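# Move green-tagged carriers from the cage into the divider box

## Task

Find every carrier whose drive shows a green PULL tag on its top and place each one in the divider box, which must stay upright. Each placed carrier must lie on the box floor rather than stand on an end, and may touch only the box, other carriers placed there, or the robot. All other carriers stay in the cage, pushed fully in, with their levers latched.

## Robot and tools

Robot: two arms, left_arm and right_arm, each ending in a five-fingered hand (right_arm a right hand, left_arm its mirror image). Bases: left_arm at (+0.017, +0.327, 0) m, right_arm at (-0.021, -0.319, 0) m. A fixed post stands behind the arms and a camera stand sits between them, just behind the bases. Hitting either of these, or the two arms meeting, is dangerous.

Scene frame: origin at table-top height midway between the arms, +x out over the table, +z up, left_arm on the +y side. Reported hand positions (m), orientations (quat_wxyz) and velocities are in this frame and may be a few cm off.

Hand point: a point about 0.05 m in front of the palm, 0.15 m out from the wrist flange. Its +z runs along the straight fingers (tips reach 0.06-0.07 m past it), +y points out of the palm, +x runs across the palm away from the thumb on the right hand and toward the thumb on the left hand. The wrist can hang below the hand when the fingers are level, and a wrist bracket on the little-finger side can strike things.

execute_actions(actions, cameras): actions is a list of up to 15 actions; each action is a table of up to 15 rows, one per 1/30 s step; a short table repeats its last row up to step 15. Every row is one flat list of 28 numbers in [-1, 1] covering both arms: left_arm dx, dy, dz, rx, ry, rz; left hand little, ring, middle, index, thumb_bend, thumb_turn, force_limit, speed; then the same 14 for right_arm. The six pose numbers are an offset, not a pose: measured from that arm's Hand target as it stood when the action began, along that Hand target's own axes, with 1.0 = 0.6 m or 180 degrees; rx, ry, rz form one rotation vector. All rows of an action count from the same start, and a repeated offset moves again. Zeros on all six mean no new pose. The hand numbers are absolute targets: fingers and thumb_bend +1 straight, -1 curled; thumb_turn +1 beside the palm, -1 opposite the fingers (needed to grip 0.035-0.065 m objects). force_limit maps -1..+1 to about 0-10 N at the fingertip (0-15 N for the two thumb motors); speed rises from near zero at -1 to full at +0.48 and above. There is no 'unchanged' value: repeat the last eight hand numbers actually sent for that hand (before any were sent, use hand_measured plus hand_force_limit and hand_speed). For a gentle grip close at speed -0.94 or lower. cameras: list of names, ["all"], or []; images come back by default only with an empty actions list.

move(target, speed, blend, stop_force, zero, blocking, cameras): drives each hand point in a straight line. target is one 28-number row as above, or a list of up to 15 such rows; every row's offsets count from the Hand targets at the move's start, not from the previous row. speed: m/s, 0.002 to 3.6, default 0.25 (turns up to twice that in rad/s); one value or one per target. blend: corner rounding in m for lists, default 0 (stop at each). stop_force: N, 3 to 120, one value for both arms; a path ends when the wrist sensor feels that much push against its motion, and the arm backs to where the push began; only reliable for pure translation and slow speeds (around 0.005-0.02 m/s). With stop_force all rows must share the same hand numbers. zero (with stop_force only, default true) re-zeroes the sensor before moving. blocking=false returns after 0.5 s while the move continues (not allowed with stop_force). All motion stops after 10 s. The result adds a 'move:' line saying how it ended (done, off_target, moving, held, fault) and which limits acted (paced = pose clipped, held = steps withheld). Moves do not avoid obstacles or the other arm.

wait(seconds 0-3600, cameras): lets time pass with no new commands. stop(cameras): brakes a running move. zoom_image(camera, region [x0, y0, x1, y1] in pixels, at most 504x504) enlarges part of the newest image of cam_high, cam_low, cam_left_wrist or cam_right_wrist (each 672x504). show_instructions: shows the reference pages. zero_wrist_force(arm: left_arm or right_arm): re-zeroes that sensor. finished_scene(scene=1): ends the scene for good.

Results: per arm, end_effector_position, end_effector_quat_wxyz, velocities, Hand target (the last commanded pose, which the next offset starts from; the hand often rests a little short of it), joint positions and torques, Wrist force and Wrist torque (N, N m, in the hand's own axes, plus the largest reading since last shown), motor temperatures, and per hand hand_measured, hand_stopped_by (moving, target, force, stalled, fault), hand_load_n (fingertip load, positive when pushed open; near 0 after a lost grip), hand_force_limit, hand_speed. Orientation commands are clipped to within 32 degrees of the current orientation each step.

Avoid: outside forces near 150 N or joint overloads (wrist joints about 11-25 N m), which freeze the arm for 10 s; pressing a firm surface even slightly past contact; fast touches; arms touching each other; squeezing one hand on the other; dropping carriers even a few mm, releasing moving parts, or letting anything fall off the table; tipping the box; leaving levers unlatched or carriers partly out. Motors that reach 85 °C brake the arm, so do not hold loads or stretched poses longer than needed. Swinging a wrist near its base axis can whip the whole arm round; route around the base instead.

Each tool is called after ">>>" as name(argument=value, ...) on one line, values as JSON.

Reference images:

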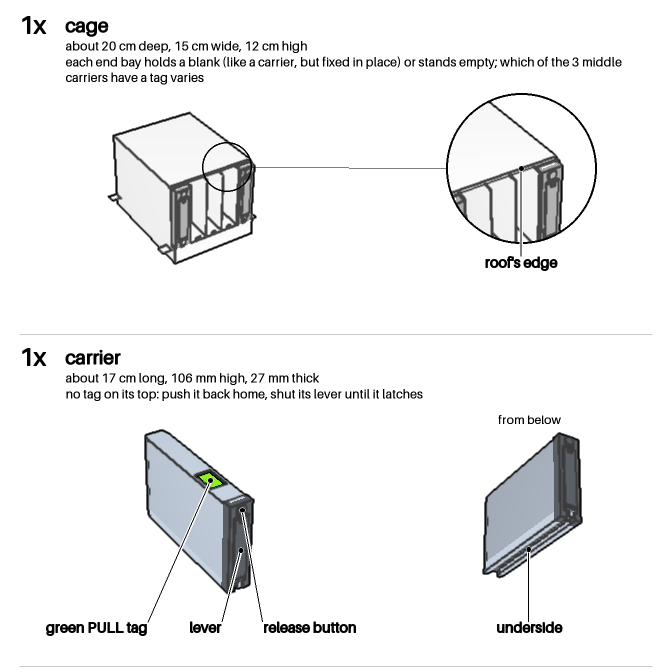

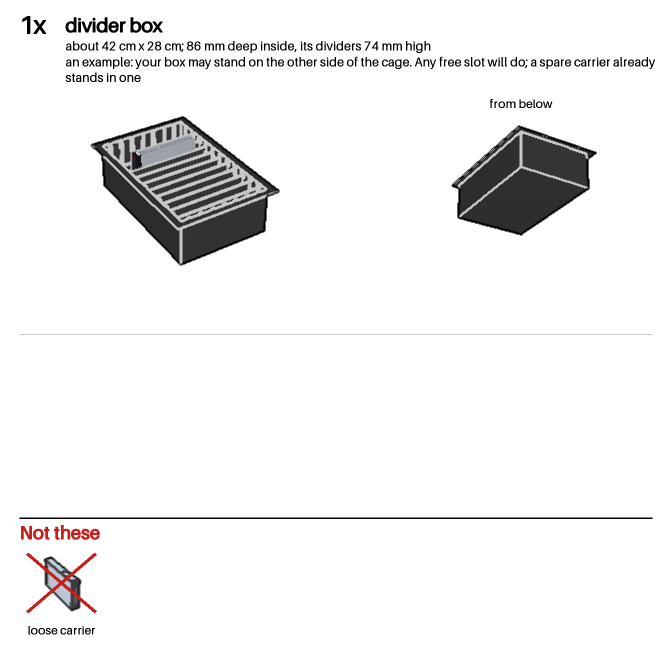

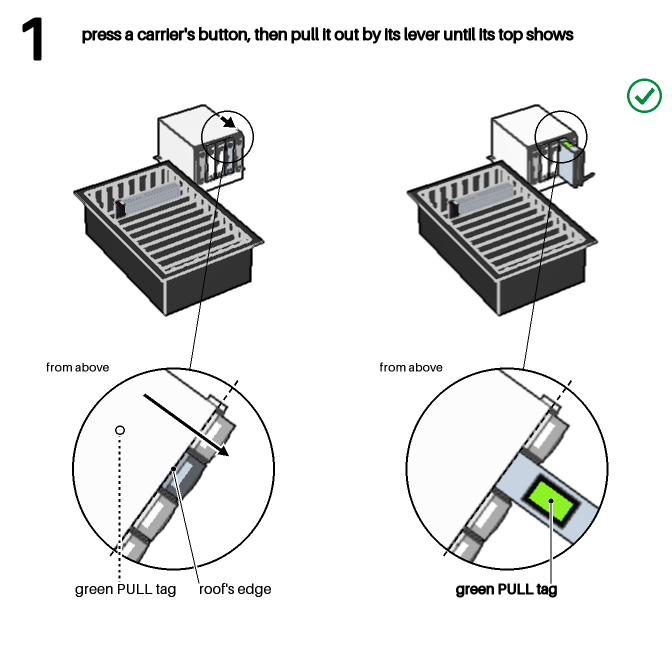

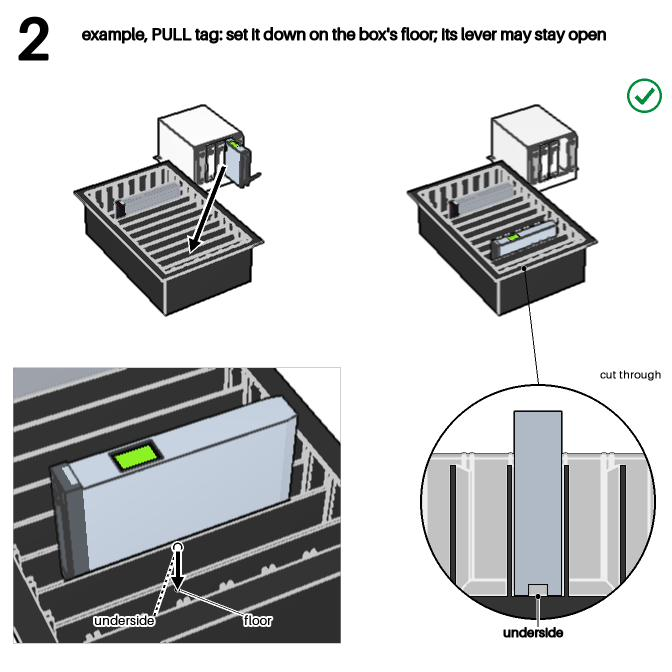

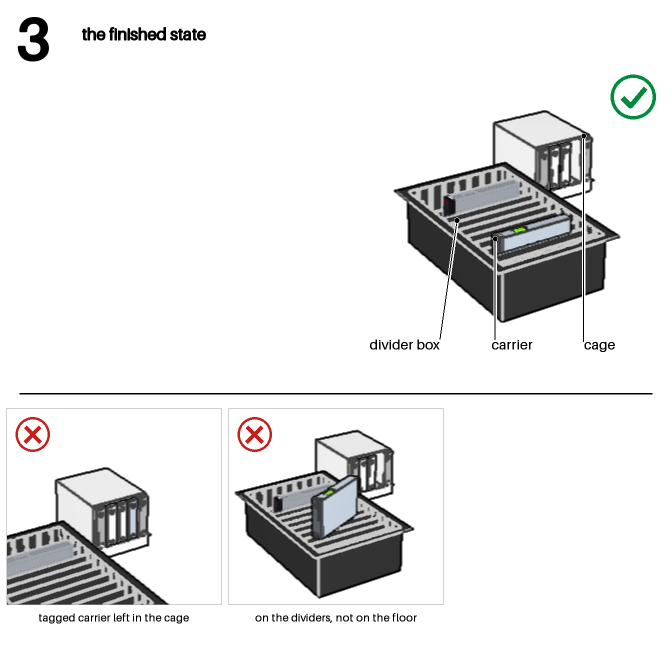

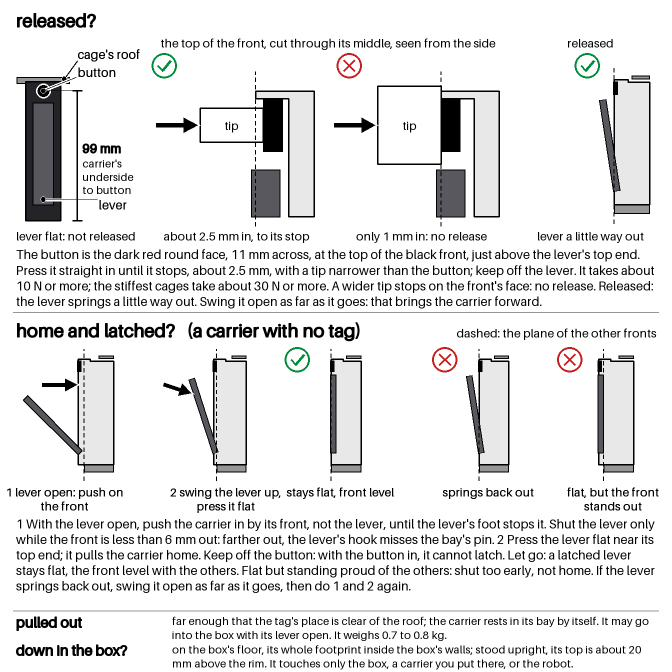

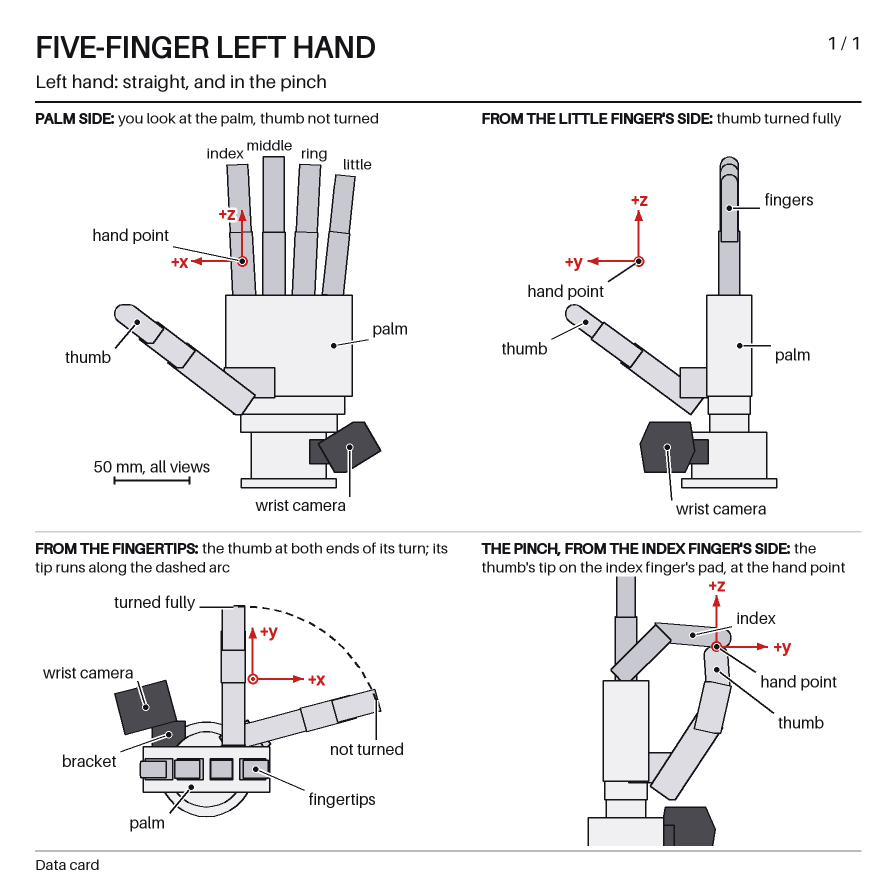

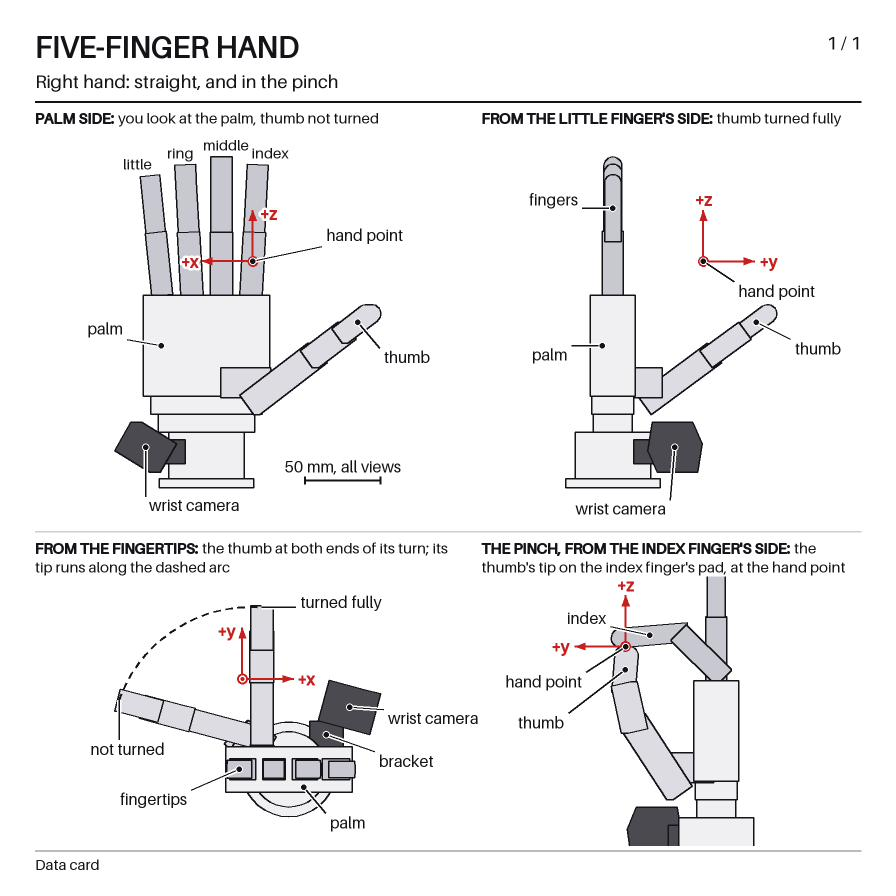

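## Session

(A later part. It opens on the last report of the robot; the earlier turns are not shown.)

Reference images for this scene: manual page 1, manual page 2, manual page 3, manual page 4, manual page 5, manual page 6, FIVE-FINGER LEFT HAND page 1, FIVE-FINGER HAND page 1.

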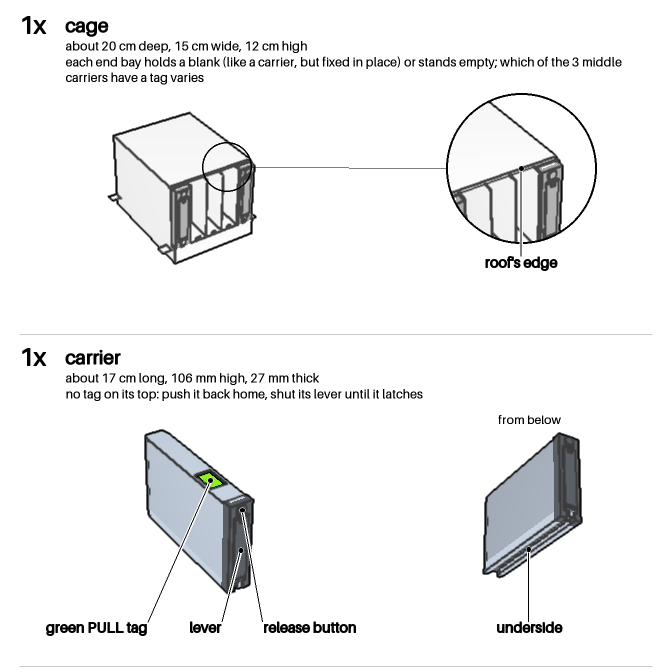

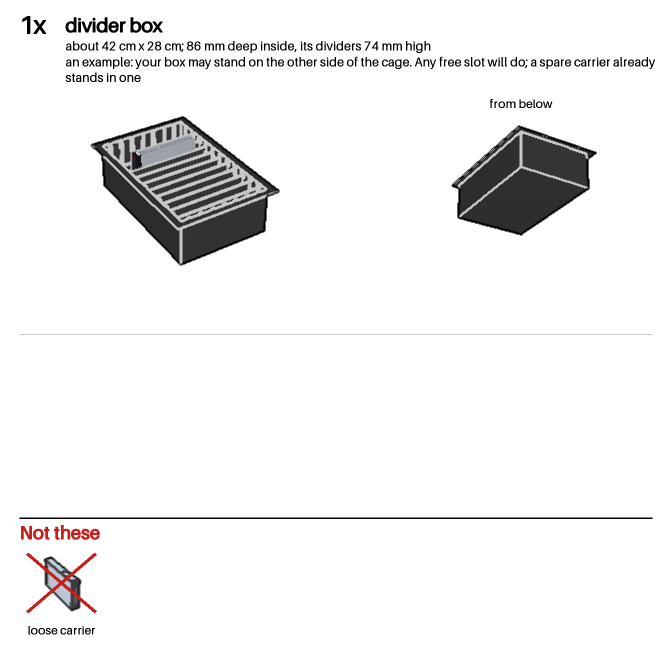

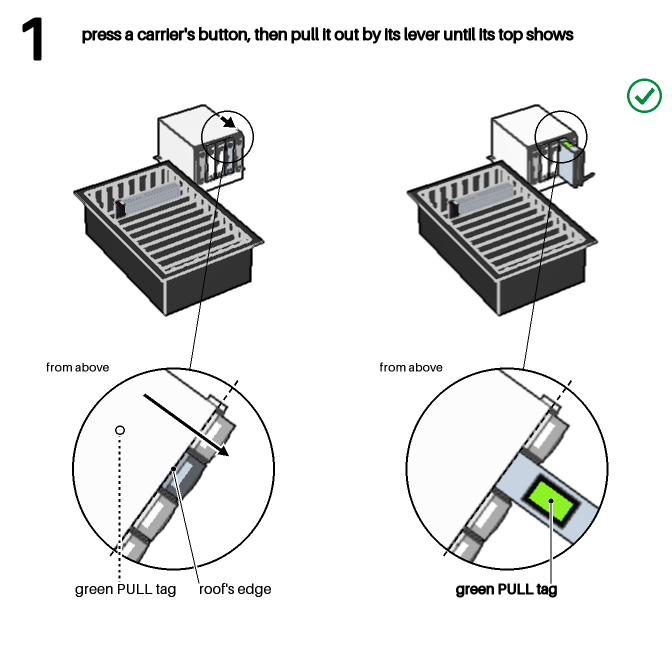

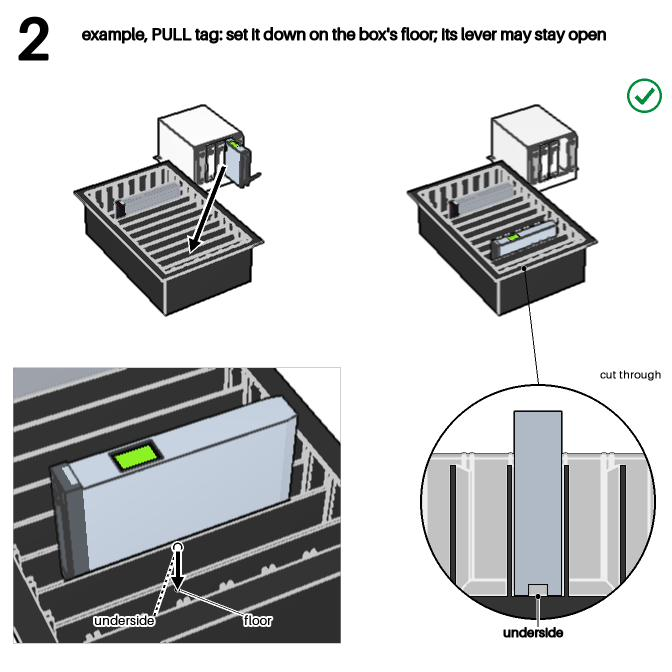

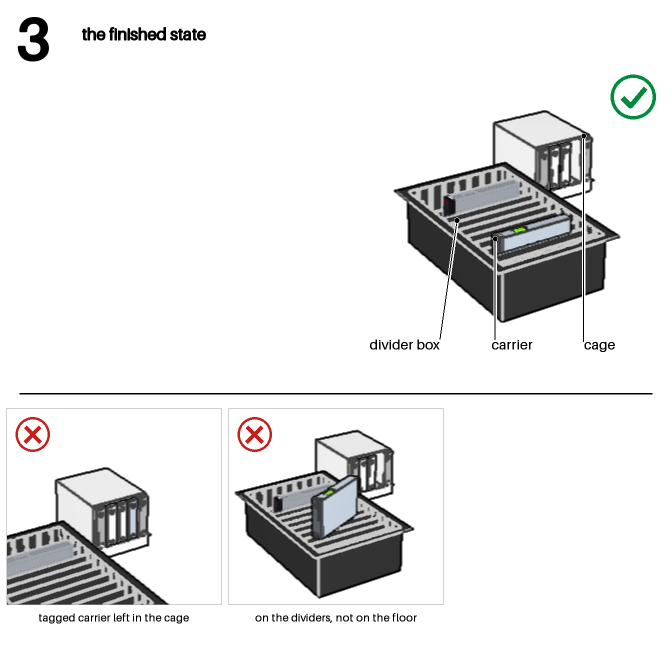

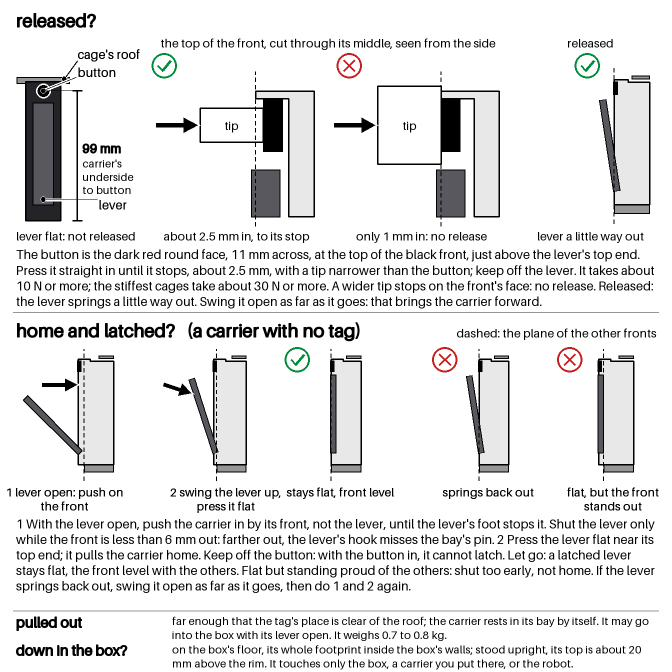

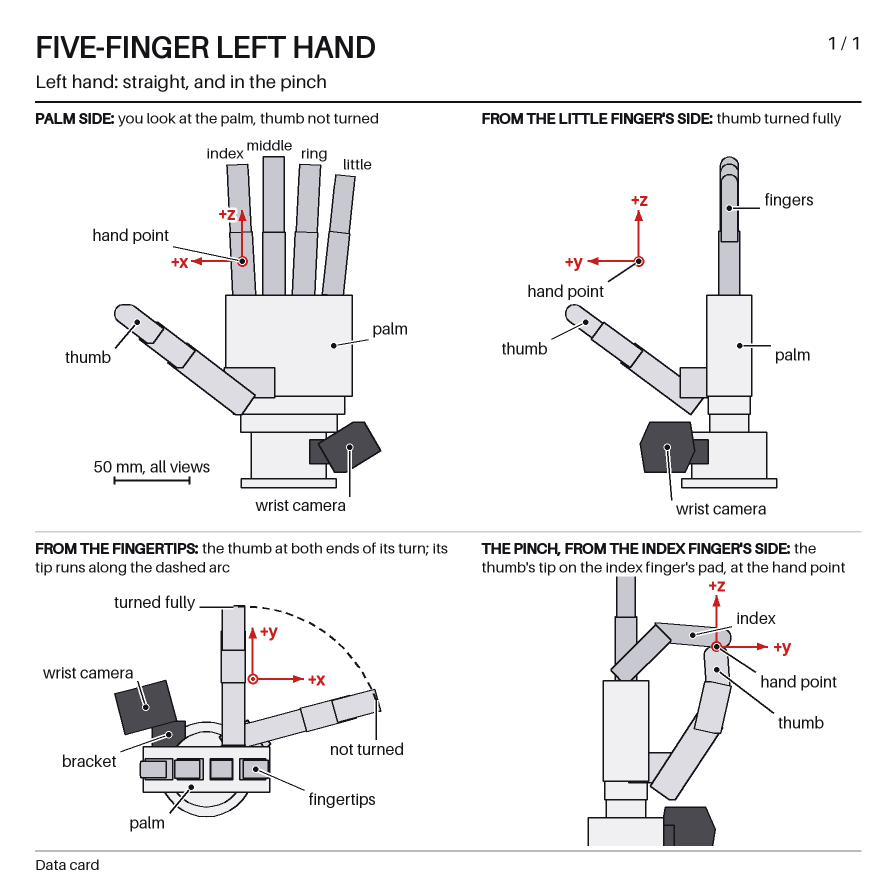

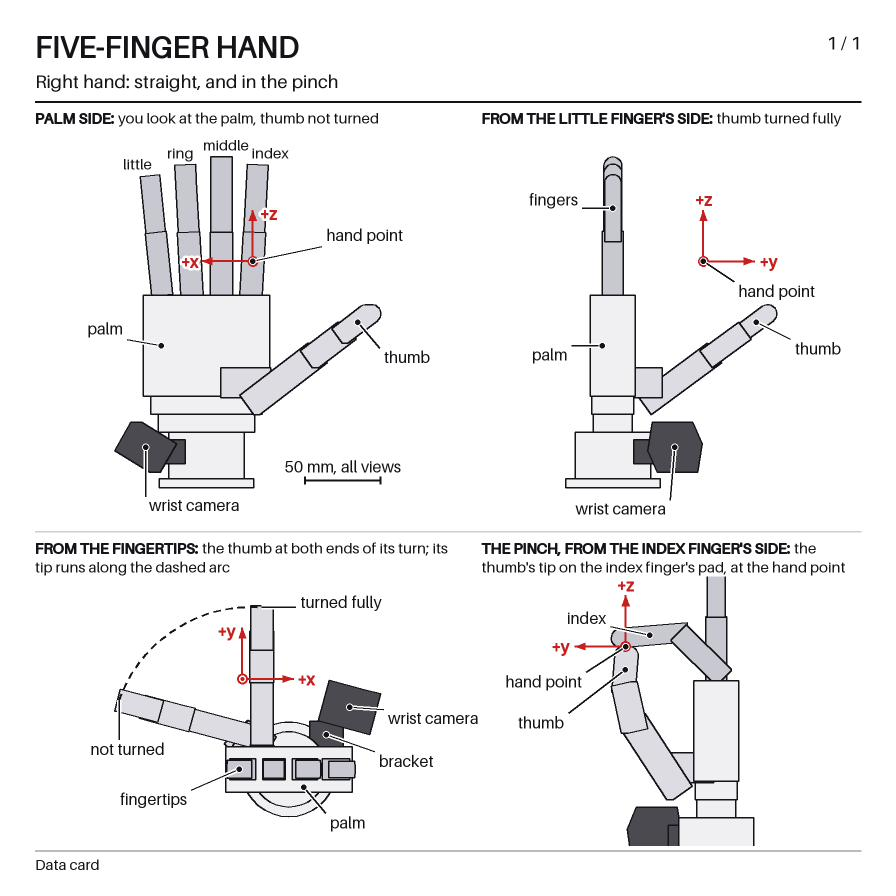

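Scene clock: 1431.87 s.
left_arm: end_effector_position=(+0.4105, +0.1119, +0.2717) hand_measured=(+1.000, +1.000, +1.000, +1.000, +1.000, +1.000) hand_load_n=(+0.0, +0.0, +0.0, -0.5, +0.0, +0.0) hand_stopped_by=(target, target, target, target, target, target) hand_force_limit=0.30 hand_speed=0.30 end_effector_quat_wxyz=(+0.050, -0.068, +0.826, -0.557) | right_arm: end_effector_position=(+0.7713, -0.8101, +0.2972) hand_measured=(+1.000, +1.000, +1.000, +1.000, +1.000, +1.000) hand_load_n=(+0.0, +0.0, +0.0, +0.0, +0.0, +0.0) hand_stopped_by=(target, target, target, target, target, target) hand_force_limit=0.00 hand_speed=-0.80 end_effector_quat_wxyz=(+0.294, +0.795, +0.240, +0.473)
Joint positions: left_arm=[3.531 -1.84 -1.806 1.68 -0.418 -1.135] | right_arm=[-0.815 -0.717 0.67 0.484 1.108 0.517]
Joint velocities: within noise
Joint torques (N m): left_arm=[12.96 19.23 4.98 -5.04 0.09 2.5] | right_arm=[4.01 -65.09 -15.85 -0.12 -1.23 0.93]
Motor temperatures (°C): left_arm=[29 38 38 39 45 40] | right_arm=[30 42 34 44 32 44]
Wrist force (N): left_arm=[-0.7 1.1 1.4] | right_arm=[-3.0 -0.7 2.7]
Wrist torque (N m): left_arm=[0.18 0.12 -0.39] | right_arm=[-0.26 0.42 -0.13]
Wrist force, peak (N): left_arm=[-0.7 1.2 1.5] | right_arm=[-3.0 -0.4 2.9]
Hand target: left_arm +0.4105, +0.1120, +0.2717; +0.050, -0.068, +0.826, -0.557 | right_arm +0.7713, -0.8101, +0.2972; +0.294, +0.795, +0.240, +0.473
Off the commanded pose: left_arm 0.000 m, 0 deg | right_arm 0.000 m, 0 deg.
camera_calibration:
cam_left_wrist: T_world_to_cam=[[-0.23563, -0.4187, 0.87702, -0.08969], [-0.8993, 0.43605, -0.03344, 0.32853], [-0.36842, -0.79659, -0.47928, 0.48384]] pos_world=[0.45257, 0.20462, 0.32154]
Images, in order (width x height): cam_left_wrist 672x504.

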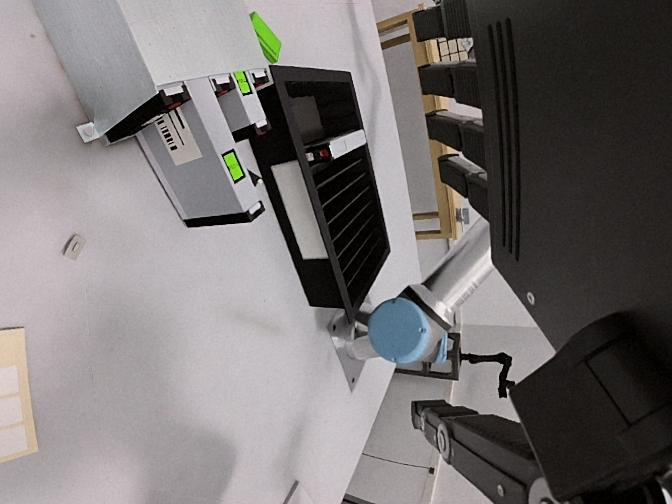

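>>> execute_actions(actions=[], cameras=["cam_high","cam_low","cam_right_wrist"])

Scene clock: 1473.53 s.
left_arm: end_effector_position=(+0.4105, +0.1119, +0.2717) hand_measured=(+1.000, +1.000, +1.000, +1.000, +1.000, +1.000) hand_load_n=(+0.0, -0.5, +0.0, +0.0, +0.0, -0.5) hand_stopped_by=(target, target, target, target, target, target) hand_force_limit=0.30 hand_speed=0.30 end_effector_quat_wxyz=(+0.050, -0.068, +0.826, -0.557) | right_arm: end_effector_position=(+0.7713, -0.8101, +0.2972) hand_measured=(+1.000, +1.000, +1.000, +1.000, +1.000, +1.000) hand_load_n=(-0.5, +0.0, +0.0, -0.5, +0.0, +0.0) hand_stopped_by=(target, target, target, target, target, target) hand_force_limit=0.00 hand_speed=-0.80 end_effector_quat_wxyz=(+0.294, +0.795, +0.240, +0.473)
Joint positions: left_arm=[3.531 -1.84 -1.806 1.68 -0.418 -1.135] | right_arm=[-0.815 -0.717 0.67 0.484 1.108 0.517]
Joint velocities: within noise
Joint torques (N m): left_arm=[13.46 19.28 5.52 -5.04 0.08 2.53] | right_arm=[3.75 -65.92 -16.57 -0.27 -1.32 0.82]
Motor temperatures (°C): left_arm=[29 38 38 39 45 40] | right_arm=[30 42 34 44 32 44]
Wrist force (N): left_arm=[-0.5 1.0 1.2] | right_arm=[-3.0 -0.7 2.6]
Wrist torque (N m): left_arm=[0.18 0.08 -0.37] | right_arm=[-0.24 0.42 -0.13]
Wrist force, peak (N): left_arm=[-0.9 1.2 1.3] | right_arm=[-3.2 -0.5 2.9]
Hand target: left_arm +0.4105, +0.1120, +0.2717; +0.050, -0.068, +0.826, -0.557 | right_arm +0.7713, -0.8101, +0.2972; +0.294, +0.795, +0.240, +0.473
Off the commanded pose: left_arm 0.000 m, 0 deg | right_arm 0.000 m, 0 deg.
camera_calibration:
cam_right_wrist: T_world_to_cam=[[0.23836, -0.46608, 0.85203, -0.81994], [-0.79794, -0.59408, -0.10174, 0.1627], [0.5536, -0.65562, -0.51351, -0.69277]] pos_world=[0.70879, -0.73969, 0.35943]
Images, in order (width x height): cam_high 672x504, cam_low 672x504, cam_right_wrist 672x504.

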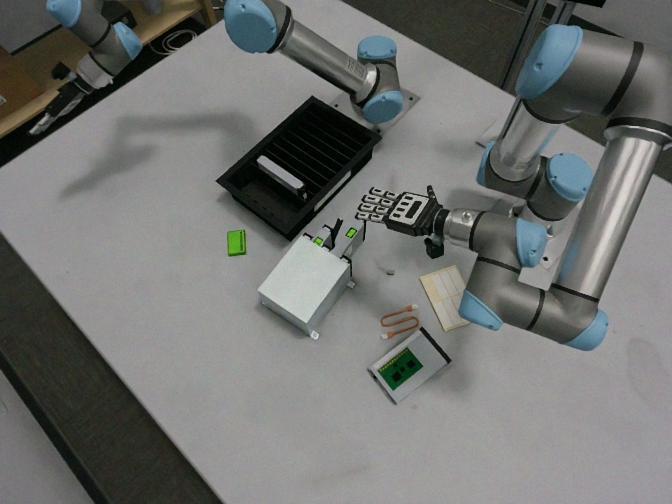

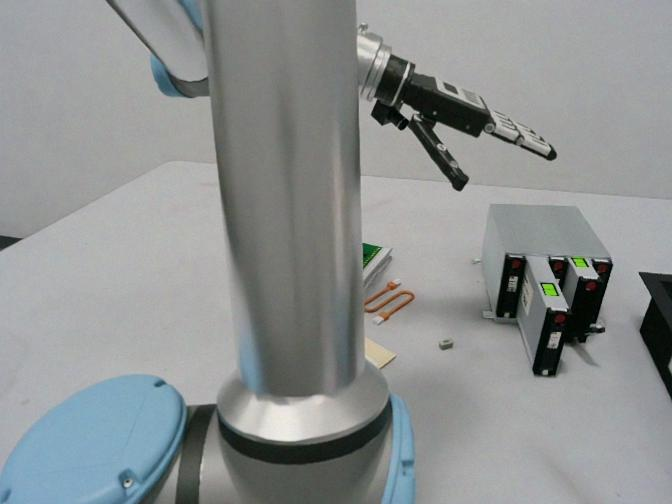

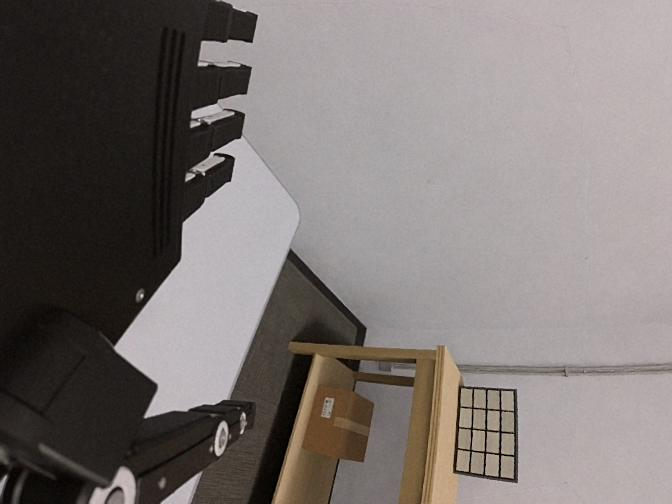

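>>> zoom_image(camera="cam_low", region=[460, 190, 672, 400])

>>> zoom_image(camera="cam_high", region=[210, 90, 460, 350])

Scaled by 2.377 from the camera's image (finer frame: 960x720).

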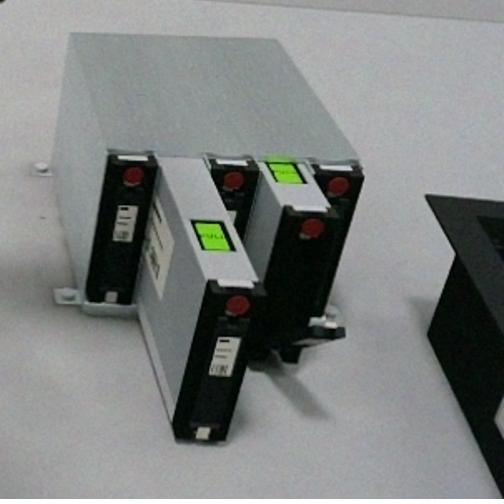

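Scaled by 1.938 from the camera's image (finer frame: 960x720).

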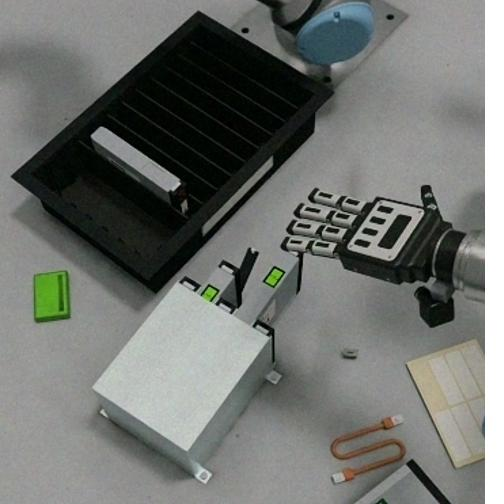

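>>> move(target=[-0.0542,0.0705,-0.308,0,0,0,1,1,1,1,1,1,0.3,0.3,0.5028,-0.6147,-0.6803,0.5657,-0.2123,0.3029,1,1,1,1,1,1,0.3,0.3], speed=0.25, cameras=["cam_high","cam_low","cam_right_wrist"])

Scene clock: 1488.13 s.
left_arm: end_effector_position=(+0.4109, +0.3019, +0.3020) hand_measured=(+1.000, +1.000, +1.000, +1.000, +1.000, +1.000) hand_load_n=(-0.5, +0.0, +0.0, +0.0, +0.0, +0.0) hand_stopped_by=(target, target, target, target, target, target) hand_force_limit=0.30 hand_speed=0.30 end_effector_quat_wxyz=(+0.050, -0.068, +0.826, -0.557) | right_arm: end_effector_position=(+0.4999, -0.2506, +0.3803) hand_measured=(+1.000, +1.000, +1.000, +1.000, +1.000, +1.000) hand_load_n=(+0.0, -0.5, +0.0, +0.0, +0.0, -0.5) hand_stopped_by=(target, target, target, target, target, target) hand_force_limit=0.30 hand_speed=0.30 end_effector_quat_wxyz=(-0.557, +0.826, +0.071, -0.048)
Joint positions: left_arm=[3.951 -1.879 -1.788 1.154 -0.692 -0.503] | right_arm=[-0.495 -0.927 1.064 2.395 0.714 0.485]
Joint torques (N m): left_arm=[13.53 20.92 23.58 -4.8 -0.46 2.66] | right_arm=[7.99 -56.32 -7.76 3.63 -2.12 -1.38]
Wrist force (N): left_arm=[-0.6 0.9 1.2] | right_arm=[-3.7 1.9 4.1]
Wrist torque (N m): left_arm=[0.13 0.07 -0.35] | right_arm=[-0.07 0.46 0.07]
Wrist force, peak (N): left_arm=[-0.8 1.3 1.3] | right_arm=[-3.5 1.8 5.0]
Hand target: left_arm +0.4109, +0.3019, +0.3020; +0.050, -0.068, +0.826, -0.557 | right_arm +0.4999, -0.2506, +0.3803; -0.557, +0.826, +0.071, -0.048
Off the commanded pose: left_arm 0.000 m, 0 deg | right_arm 0.000 m, 0 deg.
move: done
cam_right_wrist: T_world_to_cam=[[0.37412, -0.29383, -0.8796, 0.0685], [-0.68873, -0.7232, -0.05135, 0.18089], [-0.62104, 0.62502, -0.47293, 0.75959]] pos_world=[0.5707, -0.32381, 0.42877]

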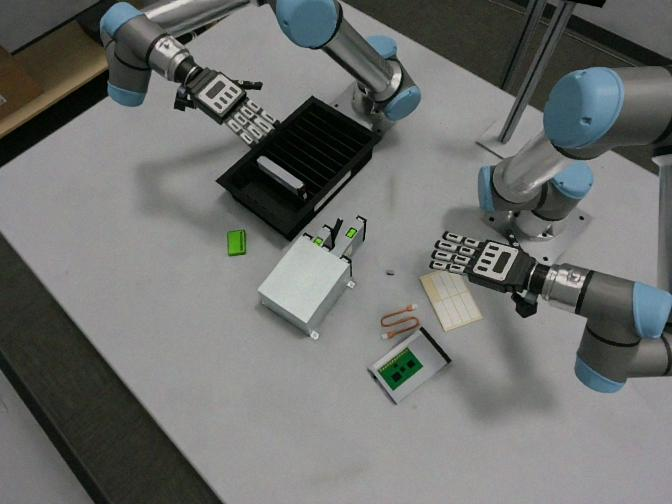

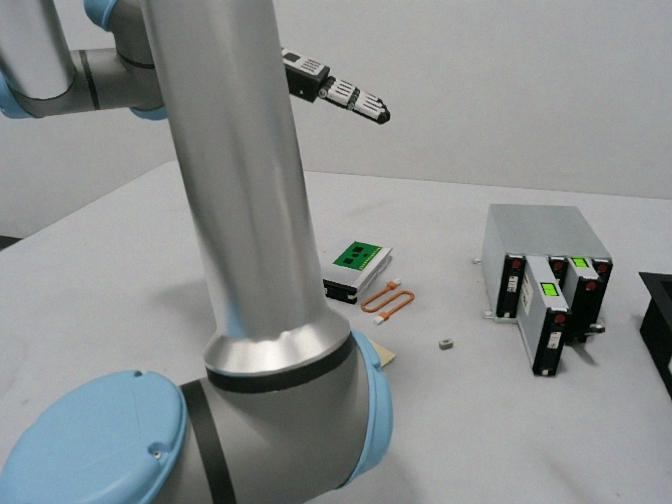

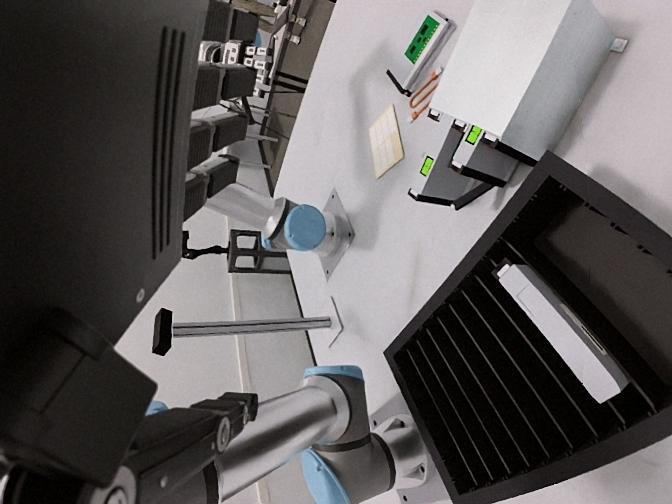

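>>> move(target=[0,0,0,0,0,0,1,1,1,1,1,1,0.3,0.3,0.037,0.1298,0.3915,0,0,0,1,1,0.18,0.18,0.5,-1,0.3,0.3], speed=0.15, cameras=["cam_high","cam_low","cam_right_wrist"])

Scene clock: 1498.87 s.
left_arm: end_effector_position=(+0.4109, +0.3019, +0.3020) hand_measured=(+1.000, +1.000, +1.000, +1.000, +1.000, +1.000) hand_load_n=(+0.0, +0.0, +0.0, +0.0, +0.0, -0.5) hand_stopped_by=(target, target, target, target, target, target) hand_force_limit=0.30 hand_speed=0.30 end_effector_quat_wxyz=(+0.050, -0.068, +0.826, -0.557) | right_arm: end_effector_position=(+0.4896, -0.0609, +0.2201) hand_measured=(+1.000, +1.000, +0.180, +0.180, +0.500, -1.000) hand_load_n=(+0.0, +0.0, +0.0, +0.0, +0.0, +0.0) hand_stopped_by=(target, target, target, target, target, target) hand_force_limit=0.30 hand_speed=0.30 end_effector_quat_wxyz=(-0.557, +0.826, +0.071, -0.048)
Joint positions: left_arm=[3.951 -1.879 -1.788 1.154 -0.692 -0.503] | right_arm=[-0.183 -0.827 1.26 1.777 0.486 0.871]
Joint torques (N m): left_arm=[13.82 20.64 22.66 -4.73 -0.51 2.53] | right_arm=[8.12 -44.13 -21.26 0.92 -2.62 1.29]
Wrist force (N): left_arm=[-0.7 1.0 1.4] | right_arm=[-3.6 2.1 3.6]
Wrist torque (N m): left_arm=[0.13 0.10 -0.36] | right_arm=[0.00 0.43 -0.05]
Wrist force, peak (N): left_arm=[-0.9 0.9 1.6] | right_arm=[-3.4 2.3 5.1]
Hand target: left_arm +0.4109, +0.3019, +0.3020; +0.050, -0.068, +0.826, -0.557 | right_arm +0.4896, -0.0609, +0.2201; -0.557, +0.826, +0.071, -0.048
Off the commanded pose: left_arm 0.000 m, 0 deg | right_arm 0.000 m, 0 deg.
move: done
cam_right_wrist: T_world_to_cam=[[0.37405, -0.29375, -0.87966, -0.0127], [-0.68878, -0.72315, -0.05139, 0.30274], [-0.62103, 0.62511, -0.47282, 0.55895]] pos_world=[0.5604, -0.13421, 0.26867]

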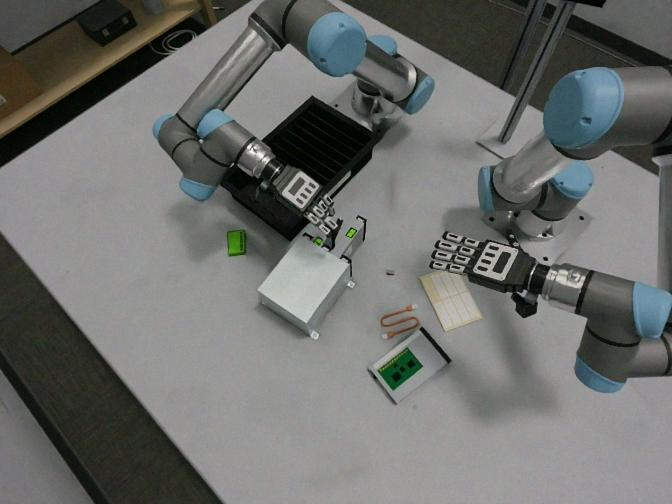

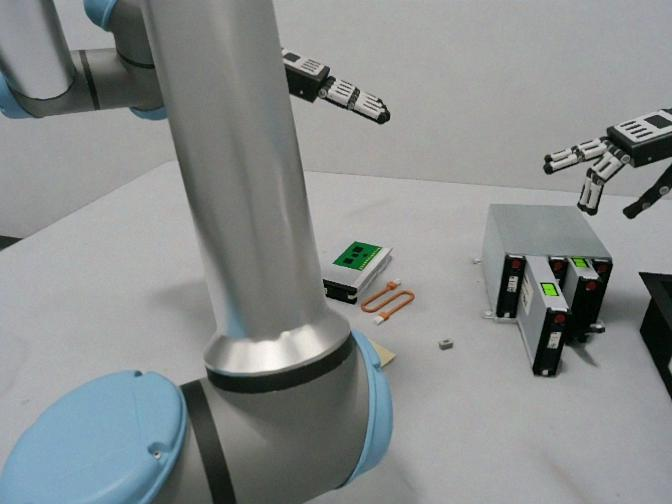

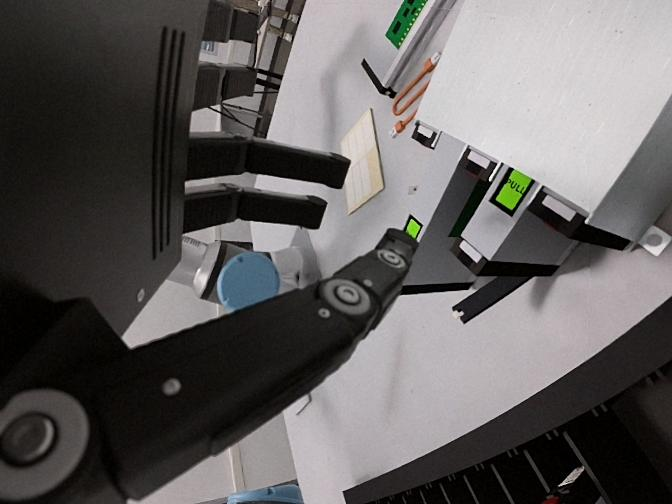

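>>> zoom_image(camera="cam_low", region=[530, 80, 672, 230])

>>> zoom_image(camera="cam_high", region=[270, 150, 390, 270])

Scaled by 3.360 from the camera's image (finer frame: 960x720).

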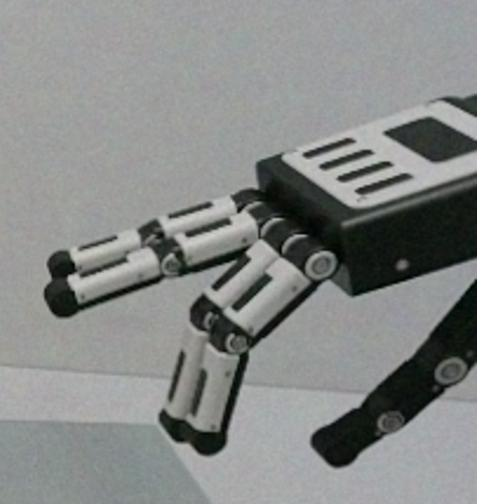

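Scaled by 4.200 from the camera's image (finer frame: 960x720).

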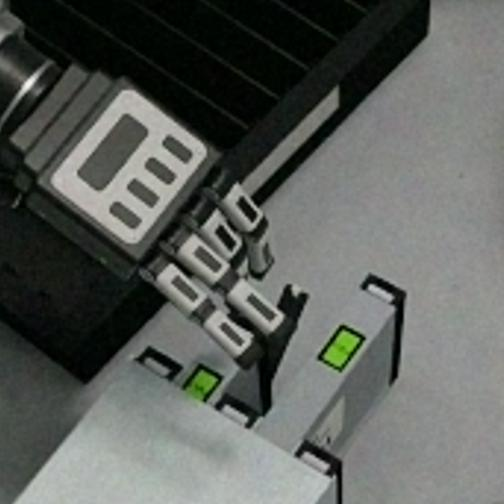

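>>> move(target=[0,0,0,0,0,0,1,1,1,1,1,1,0.3,0.3,-0.0008,0.1292,0.0587,0,0,0,1,1,0.18,0.18,0.5,-1,0.3,0.3], speed=0.08, cameras=["cam_high","cam_low","cam_right_wrist"])

Scene clock: 1508.07 s.
left_arm: end_effector_position=(+0.4109, +0.3019, +0.3020) hand_measured=(+1.000, +1.000, +1.000, +1.000, +1.000, +1.000) hand_load_n=(+0.0, +0.0, +0.0, +0.0, +0.0, -0.5) hand_stopped_by=(target, target, target, target, target, target) hand_force_limit=0.30 hand_speed=0.30 end_effector_quat_wxyz=(+0.050, -0.068, +0.826, -0.557) | right_arm: end_effector_position=(+0.4885, -0.0574, +0.1351) hand_measured=(+1.000, +1.000, +0.180, +0.180, +0.500, -1.000) hand_load_n=(+0.0, +0.0, +0.0, +0.0, +0.0, +0.0) hand_stopped_by=(target, target, target, target, target, target) hand_force_limit=0.30 hand_speed=0.30 end_effector_quat_wxyz=(-0.557, +0.826, +0.071, -0.048)
Joint positions: left_arm=[3.951 -1.879 -1.788 1.154 -0.692 -0.503] | right_arm=[-0.177 -0.726 1.316 1.611 0.482 0.881]
Joint torques (N m): left_arm=[13.32 20.83 22.63 -4.72 -0.57 2.58] | right_arm=[8.13 -46.49 -5.28 0.8 -2.55 1.3]
Wrist force (N): left_arm=[-1.0 0.9 1.3] | right_arm=[-3.5 2.0 3.8]
Wrist torque (N m): left_arm=[0.11 0.13 -0.37] | right_arm=[-0.04 0.43 -0.01]
Wrist force, peak (N): left_arm=[-0.6 1.2 1.6] | right_arm=[-3.9 2.3 4.1]
Hand target: left_arm +0.4109, +0.3019, +0.3020; +0.050, -0.068, +0.826, -0.557 | right_arm +0.4885, -0.0574, +0.1350; -0.557, +0.826, +0.071, -0.048
Off the commanded pose: left_arm 0.000 m, 0 deg | right_arm 0.000 m, 0 deg.
move: done
cam_right_wrist: T_world_to_cam=[[0.37405, -0.29375, -0.87966, -0.08615], [-0.68878, -0.72315, -0.05139, 0.30021], [-0.62103, 0.62511, -0.47282, 0.51591]] pos_world=[0.5594, -0.13071, 0.18357]

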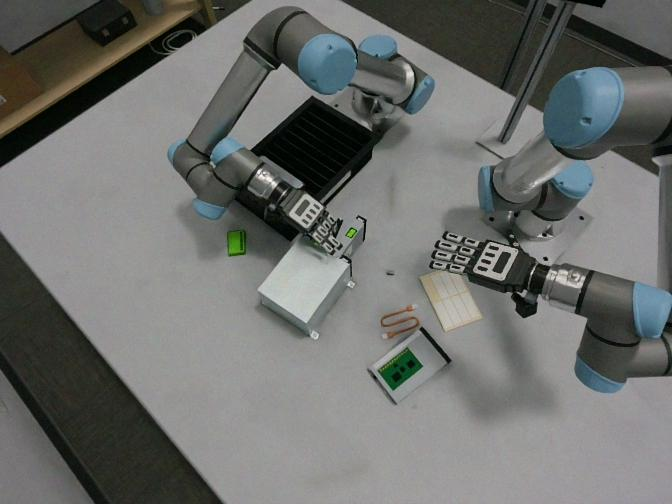

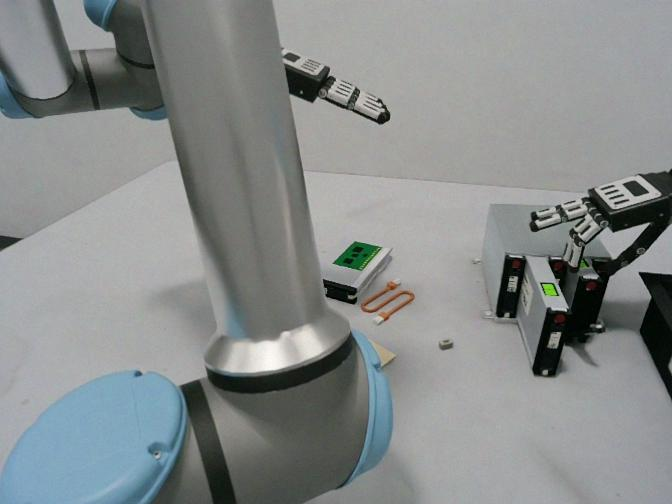

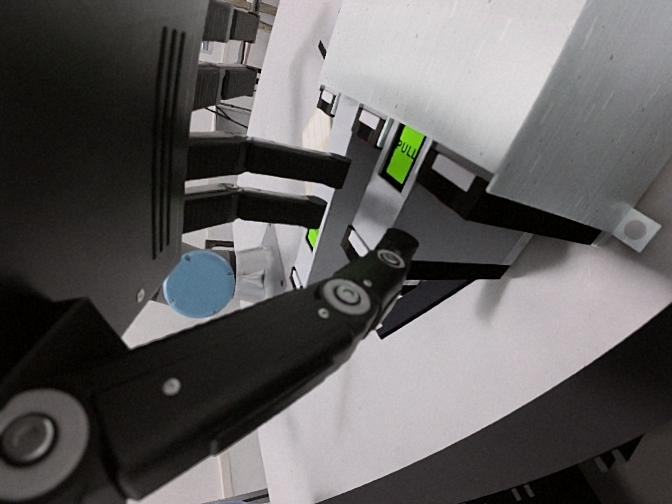

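>>> zoom_image(camera="cam_right_wrist", region=[270, 70, 530, 330])

>>> zoom_image(camera="cam_low", region=[490, 160, 672, 380])

Scaled by 1.938 from the camera's image (finer frame: 960x720).

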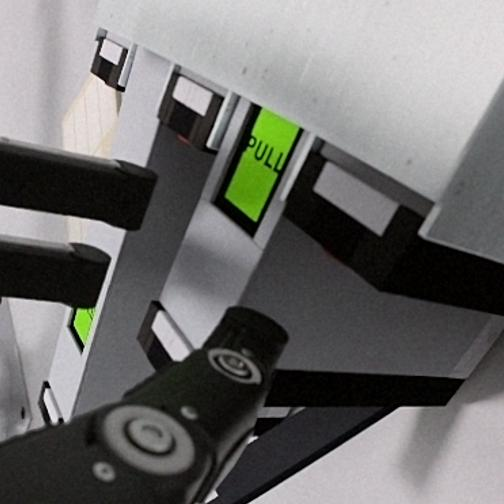

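Scaled by 2.291 from the camera's image (finer frame: 960x720).

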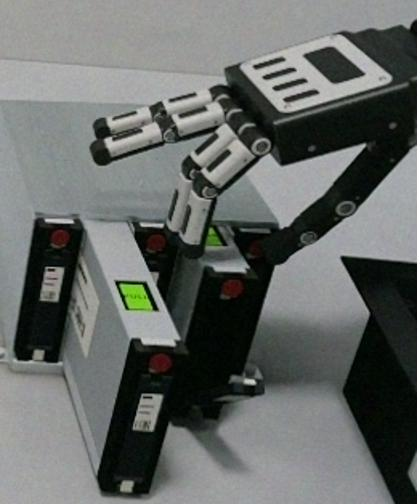

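>>> zoom_image(camera="cam_right_wrist", region=[330, 110, 450, 300])

Scaled by 2.653 from the camera's image (finer frame: 960x720).

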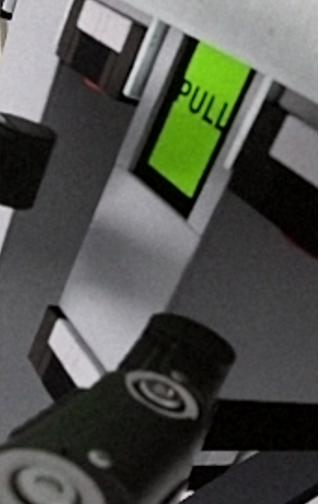

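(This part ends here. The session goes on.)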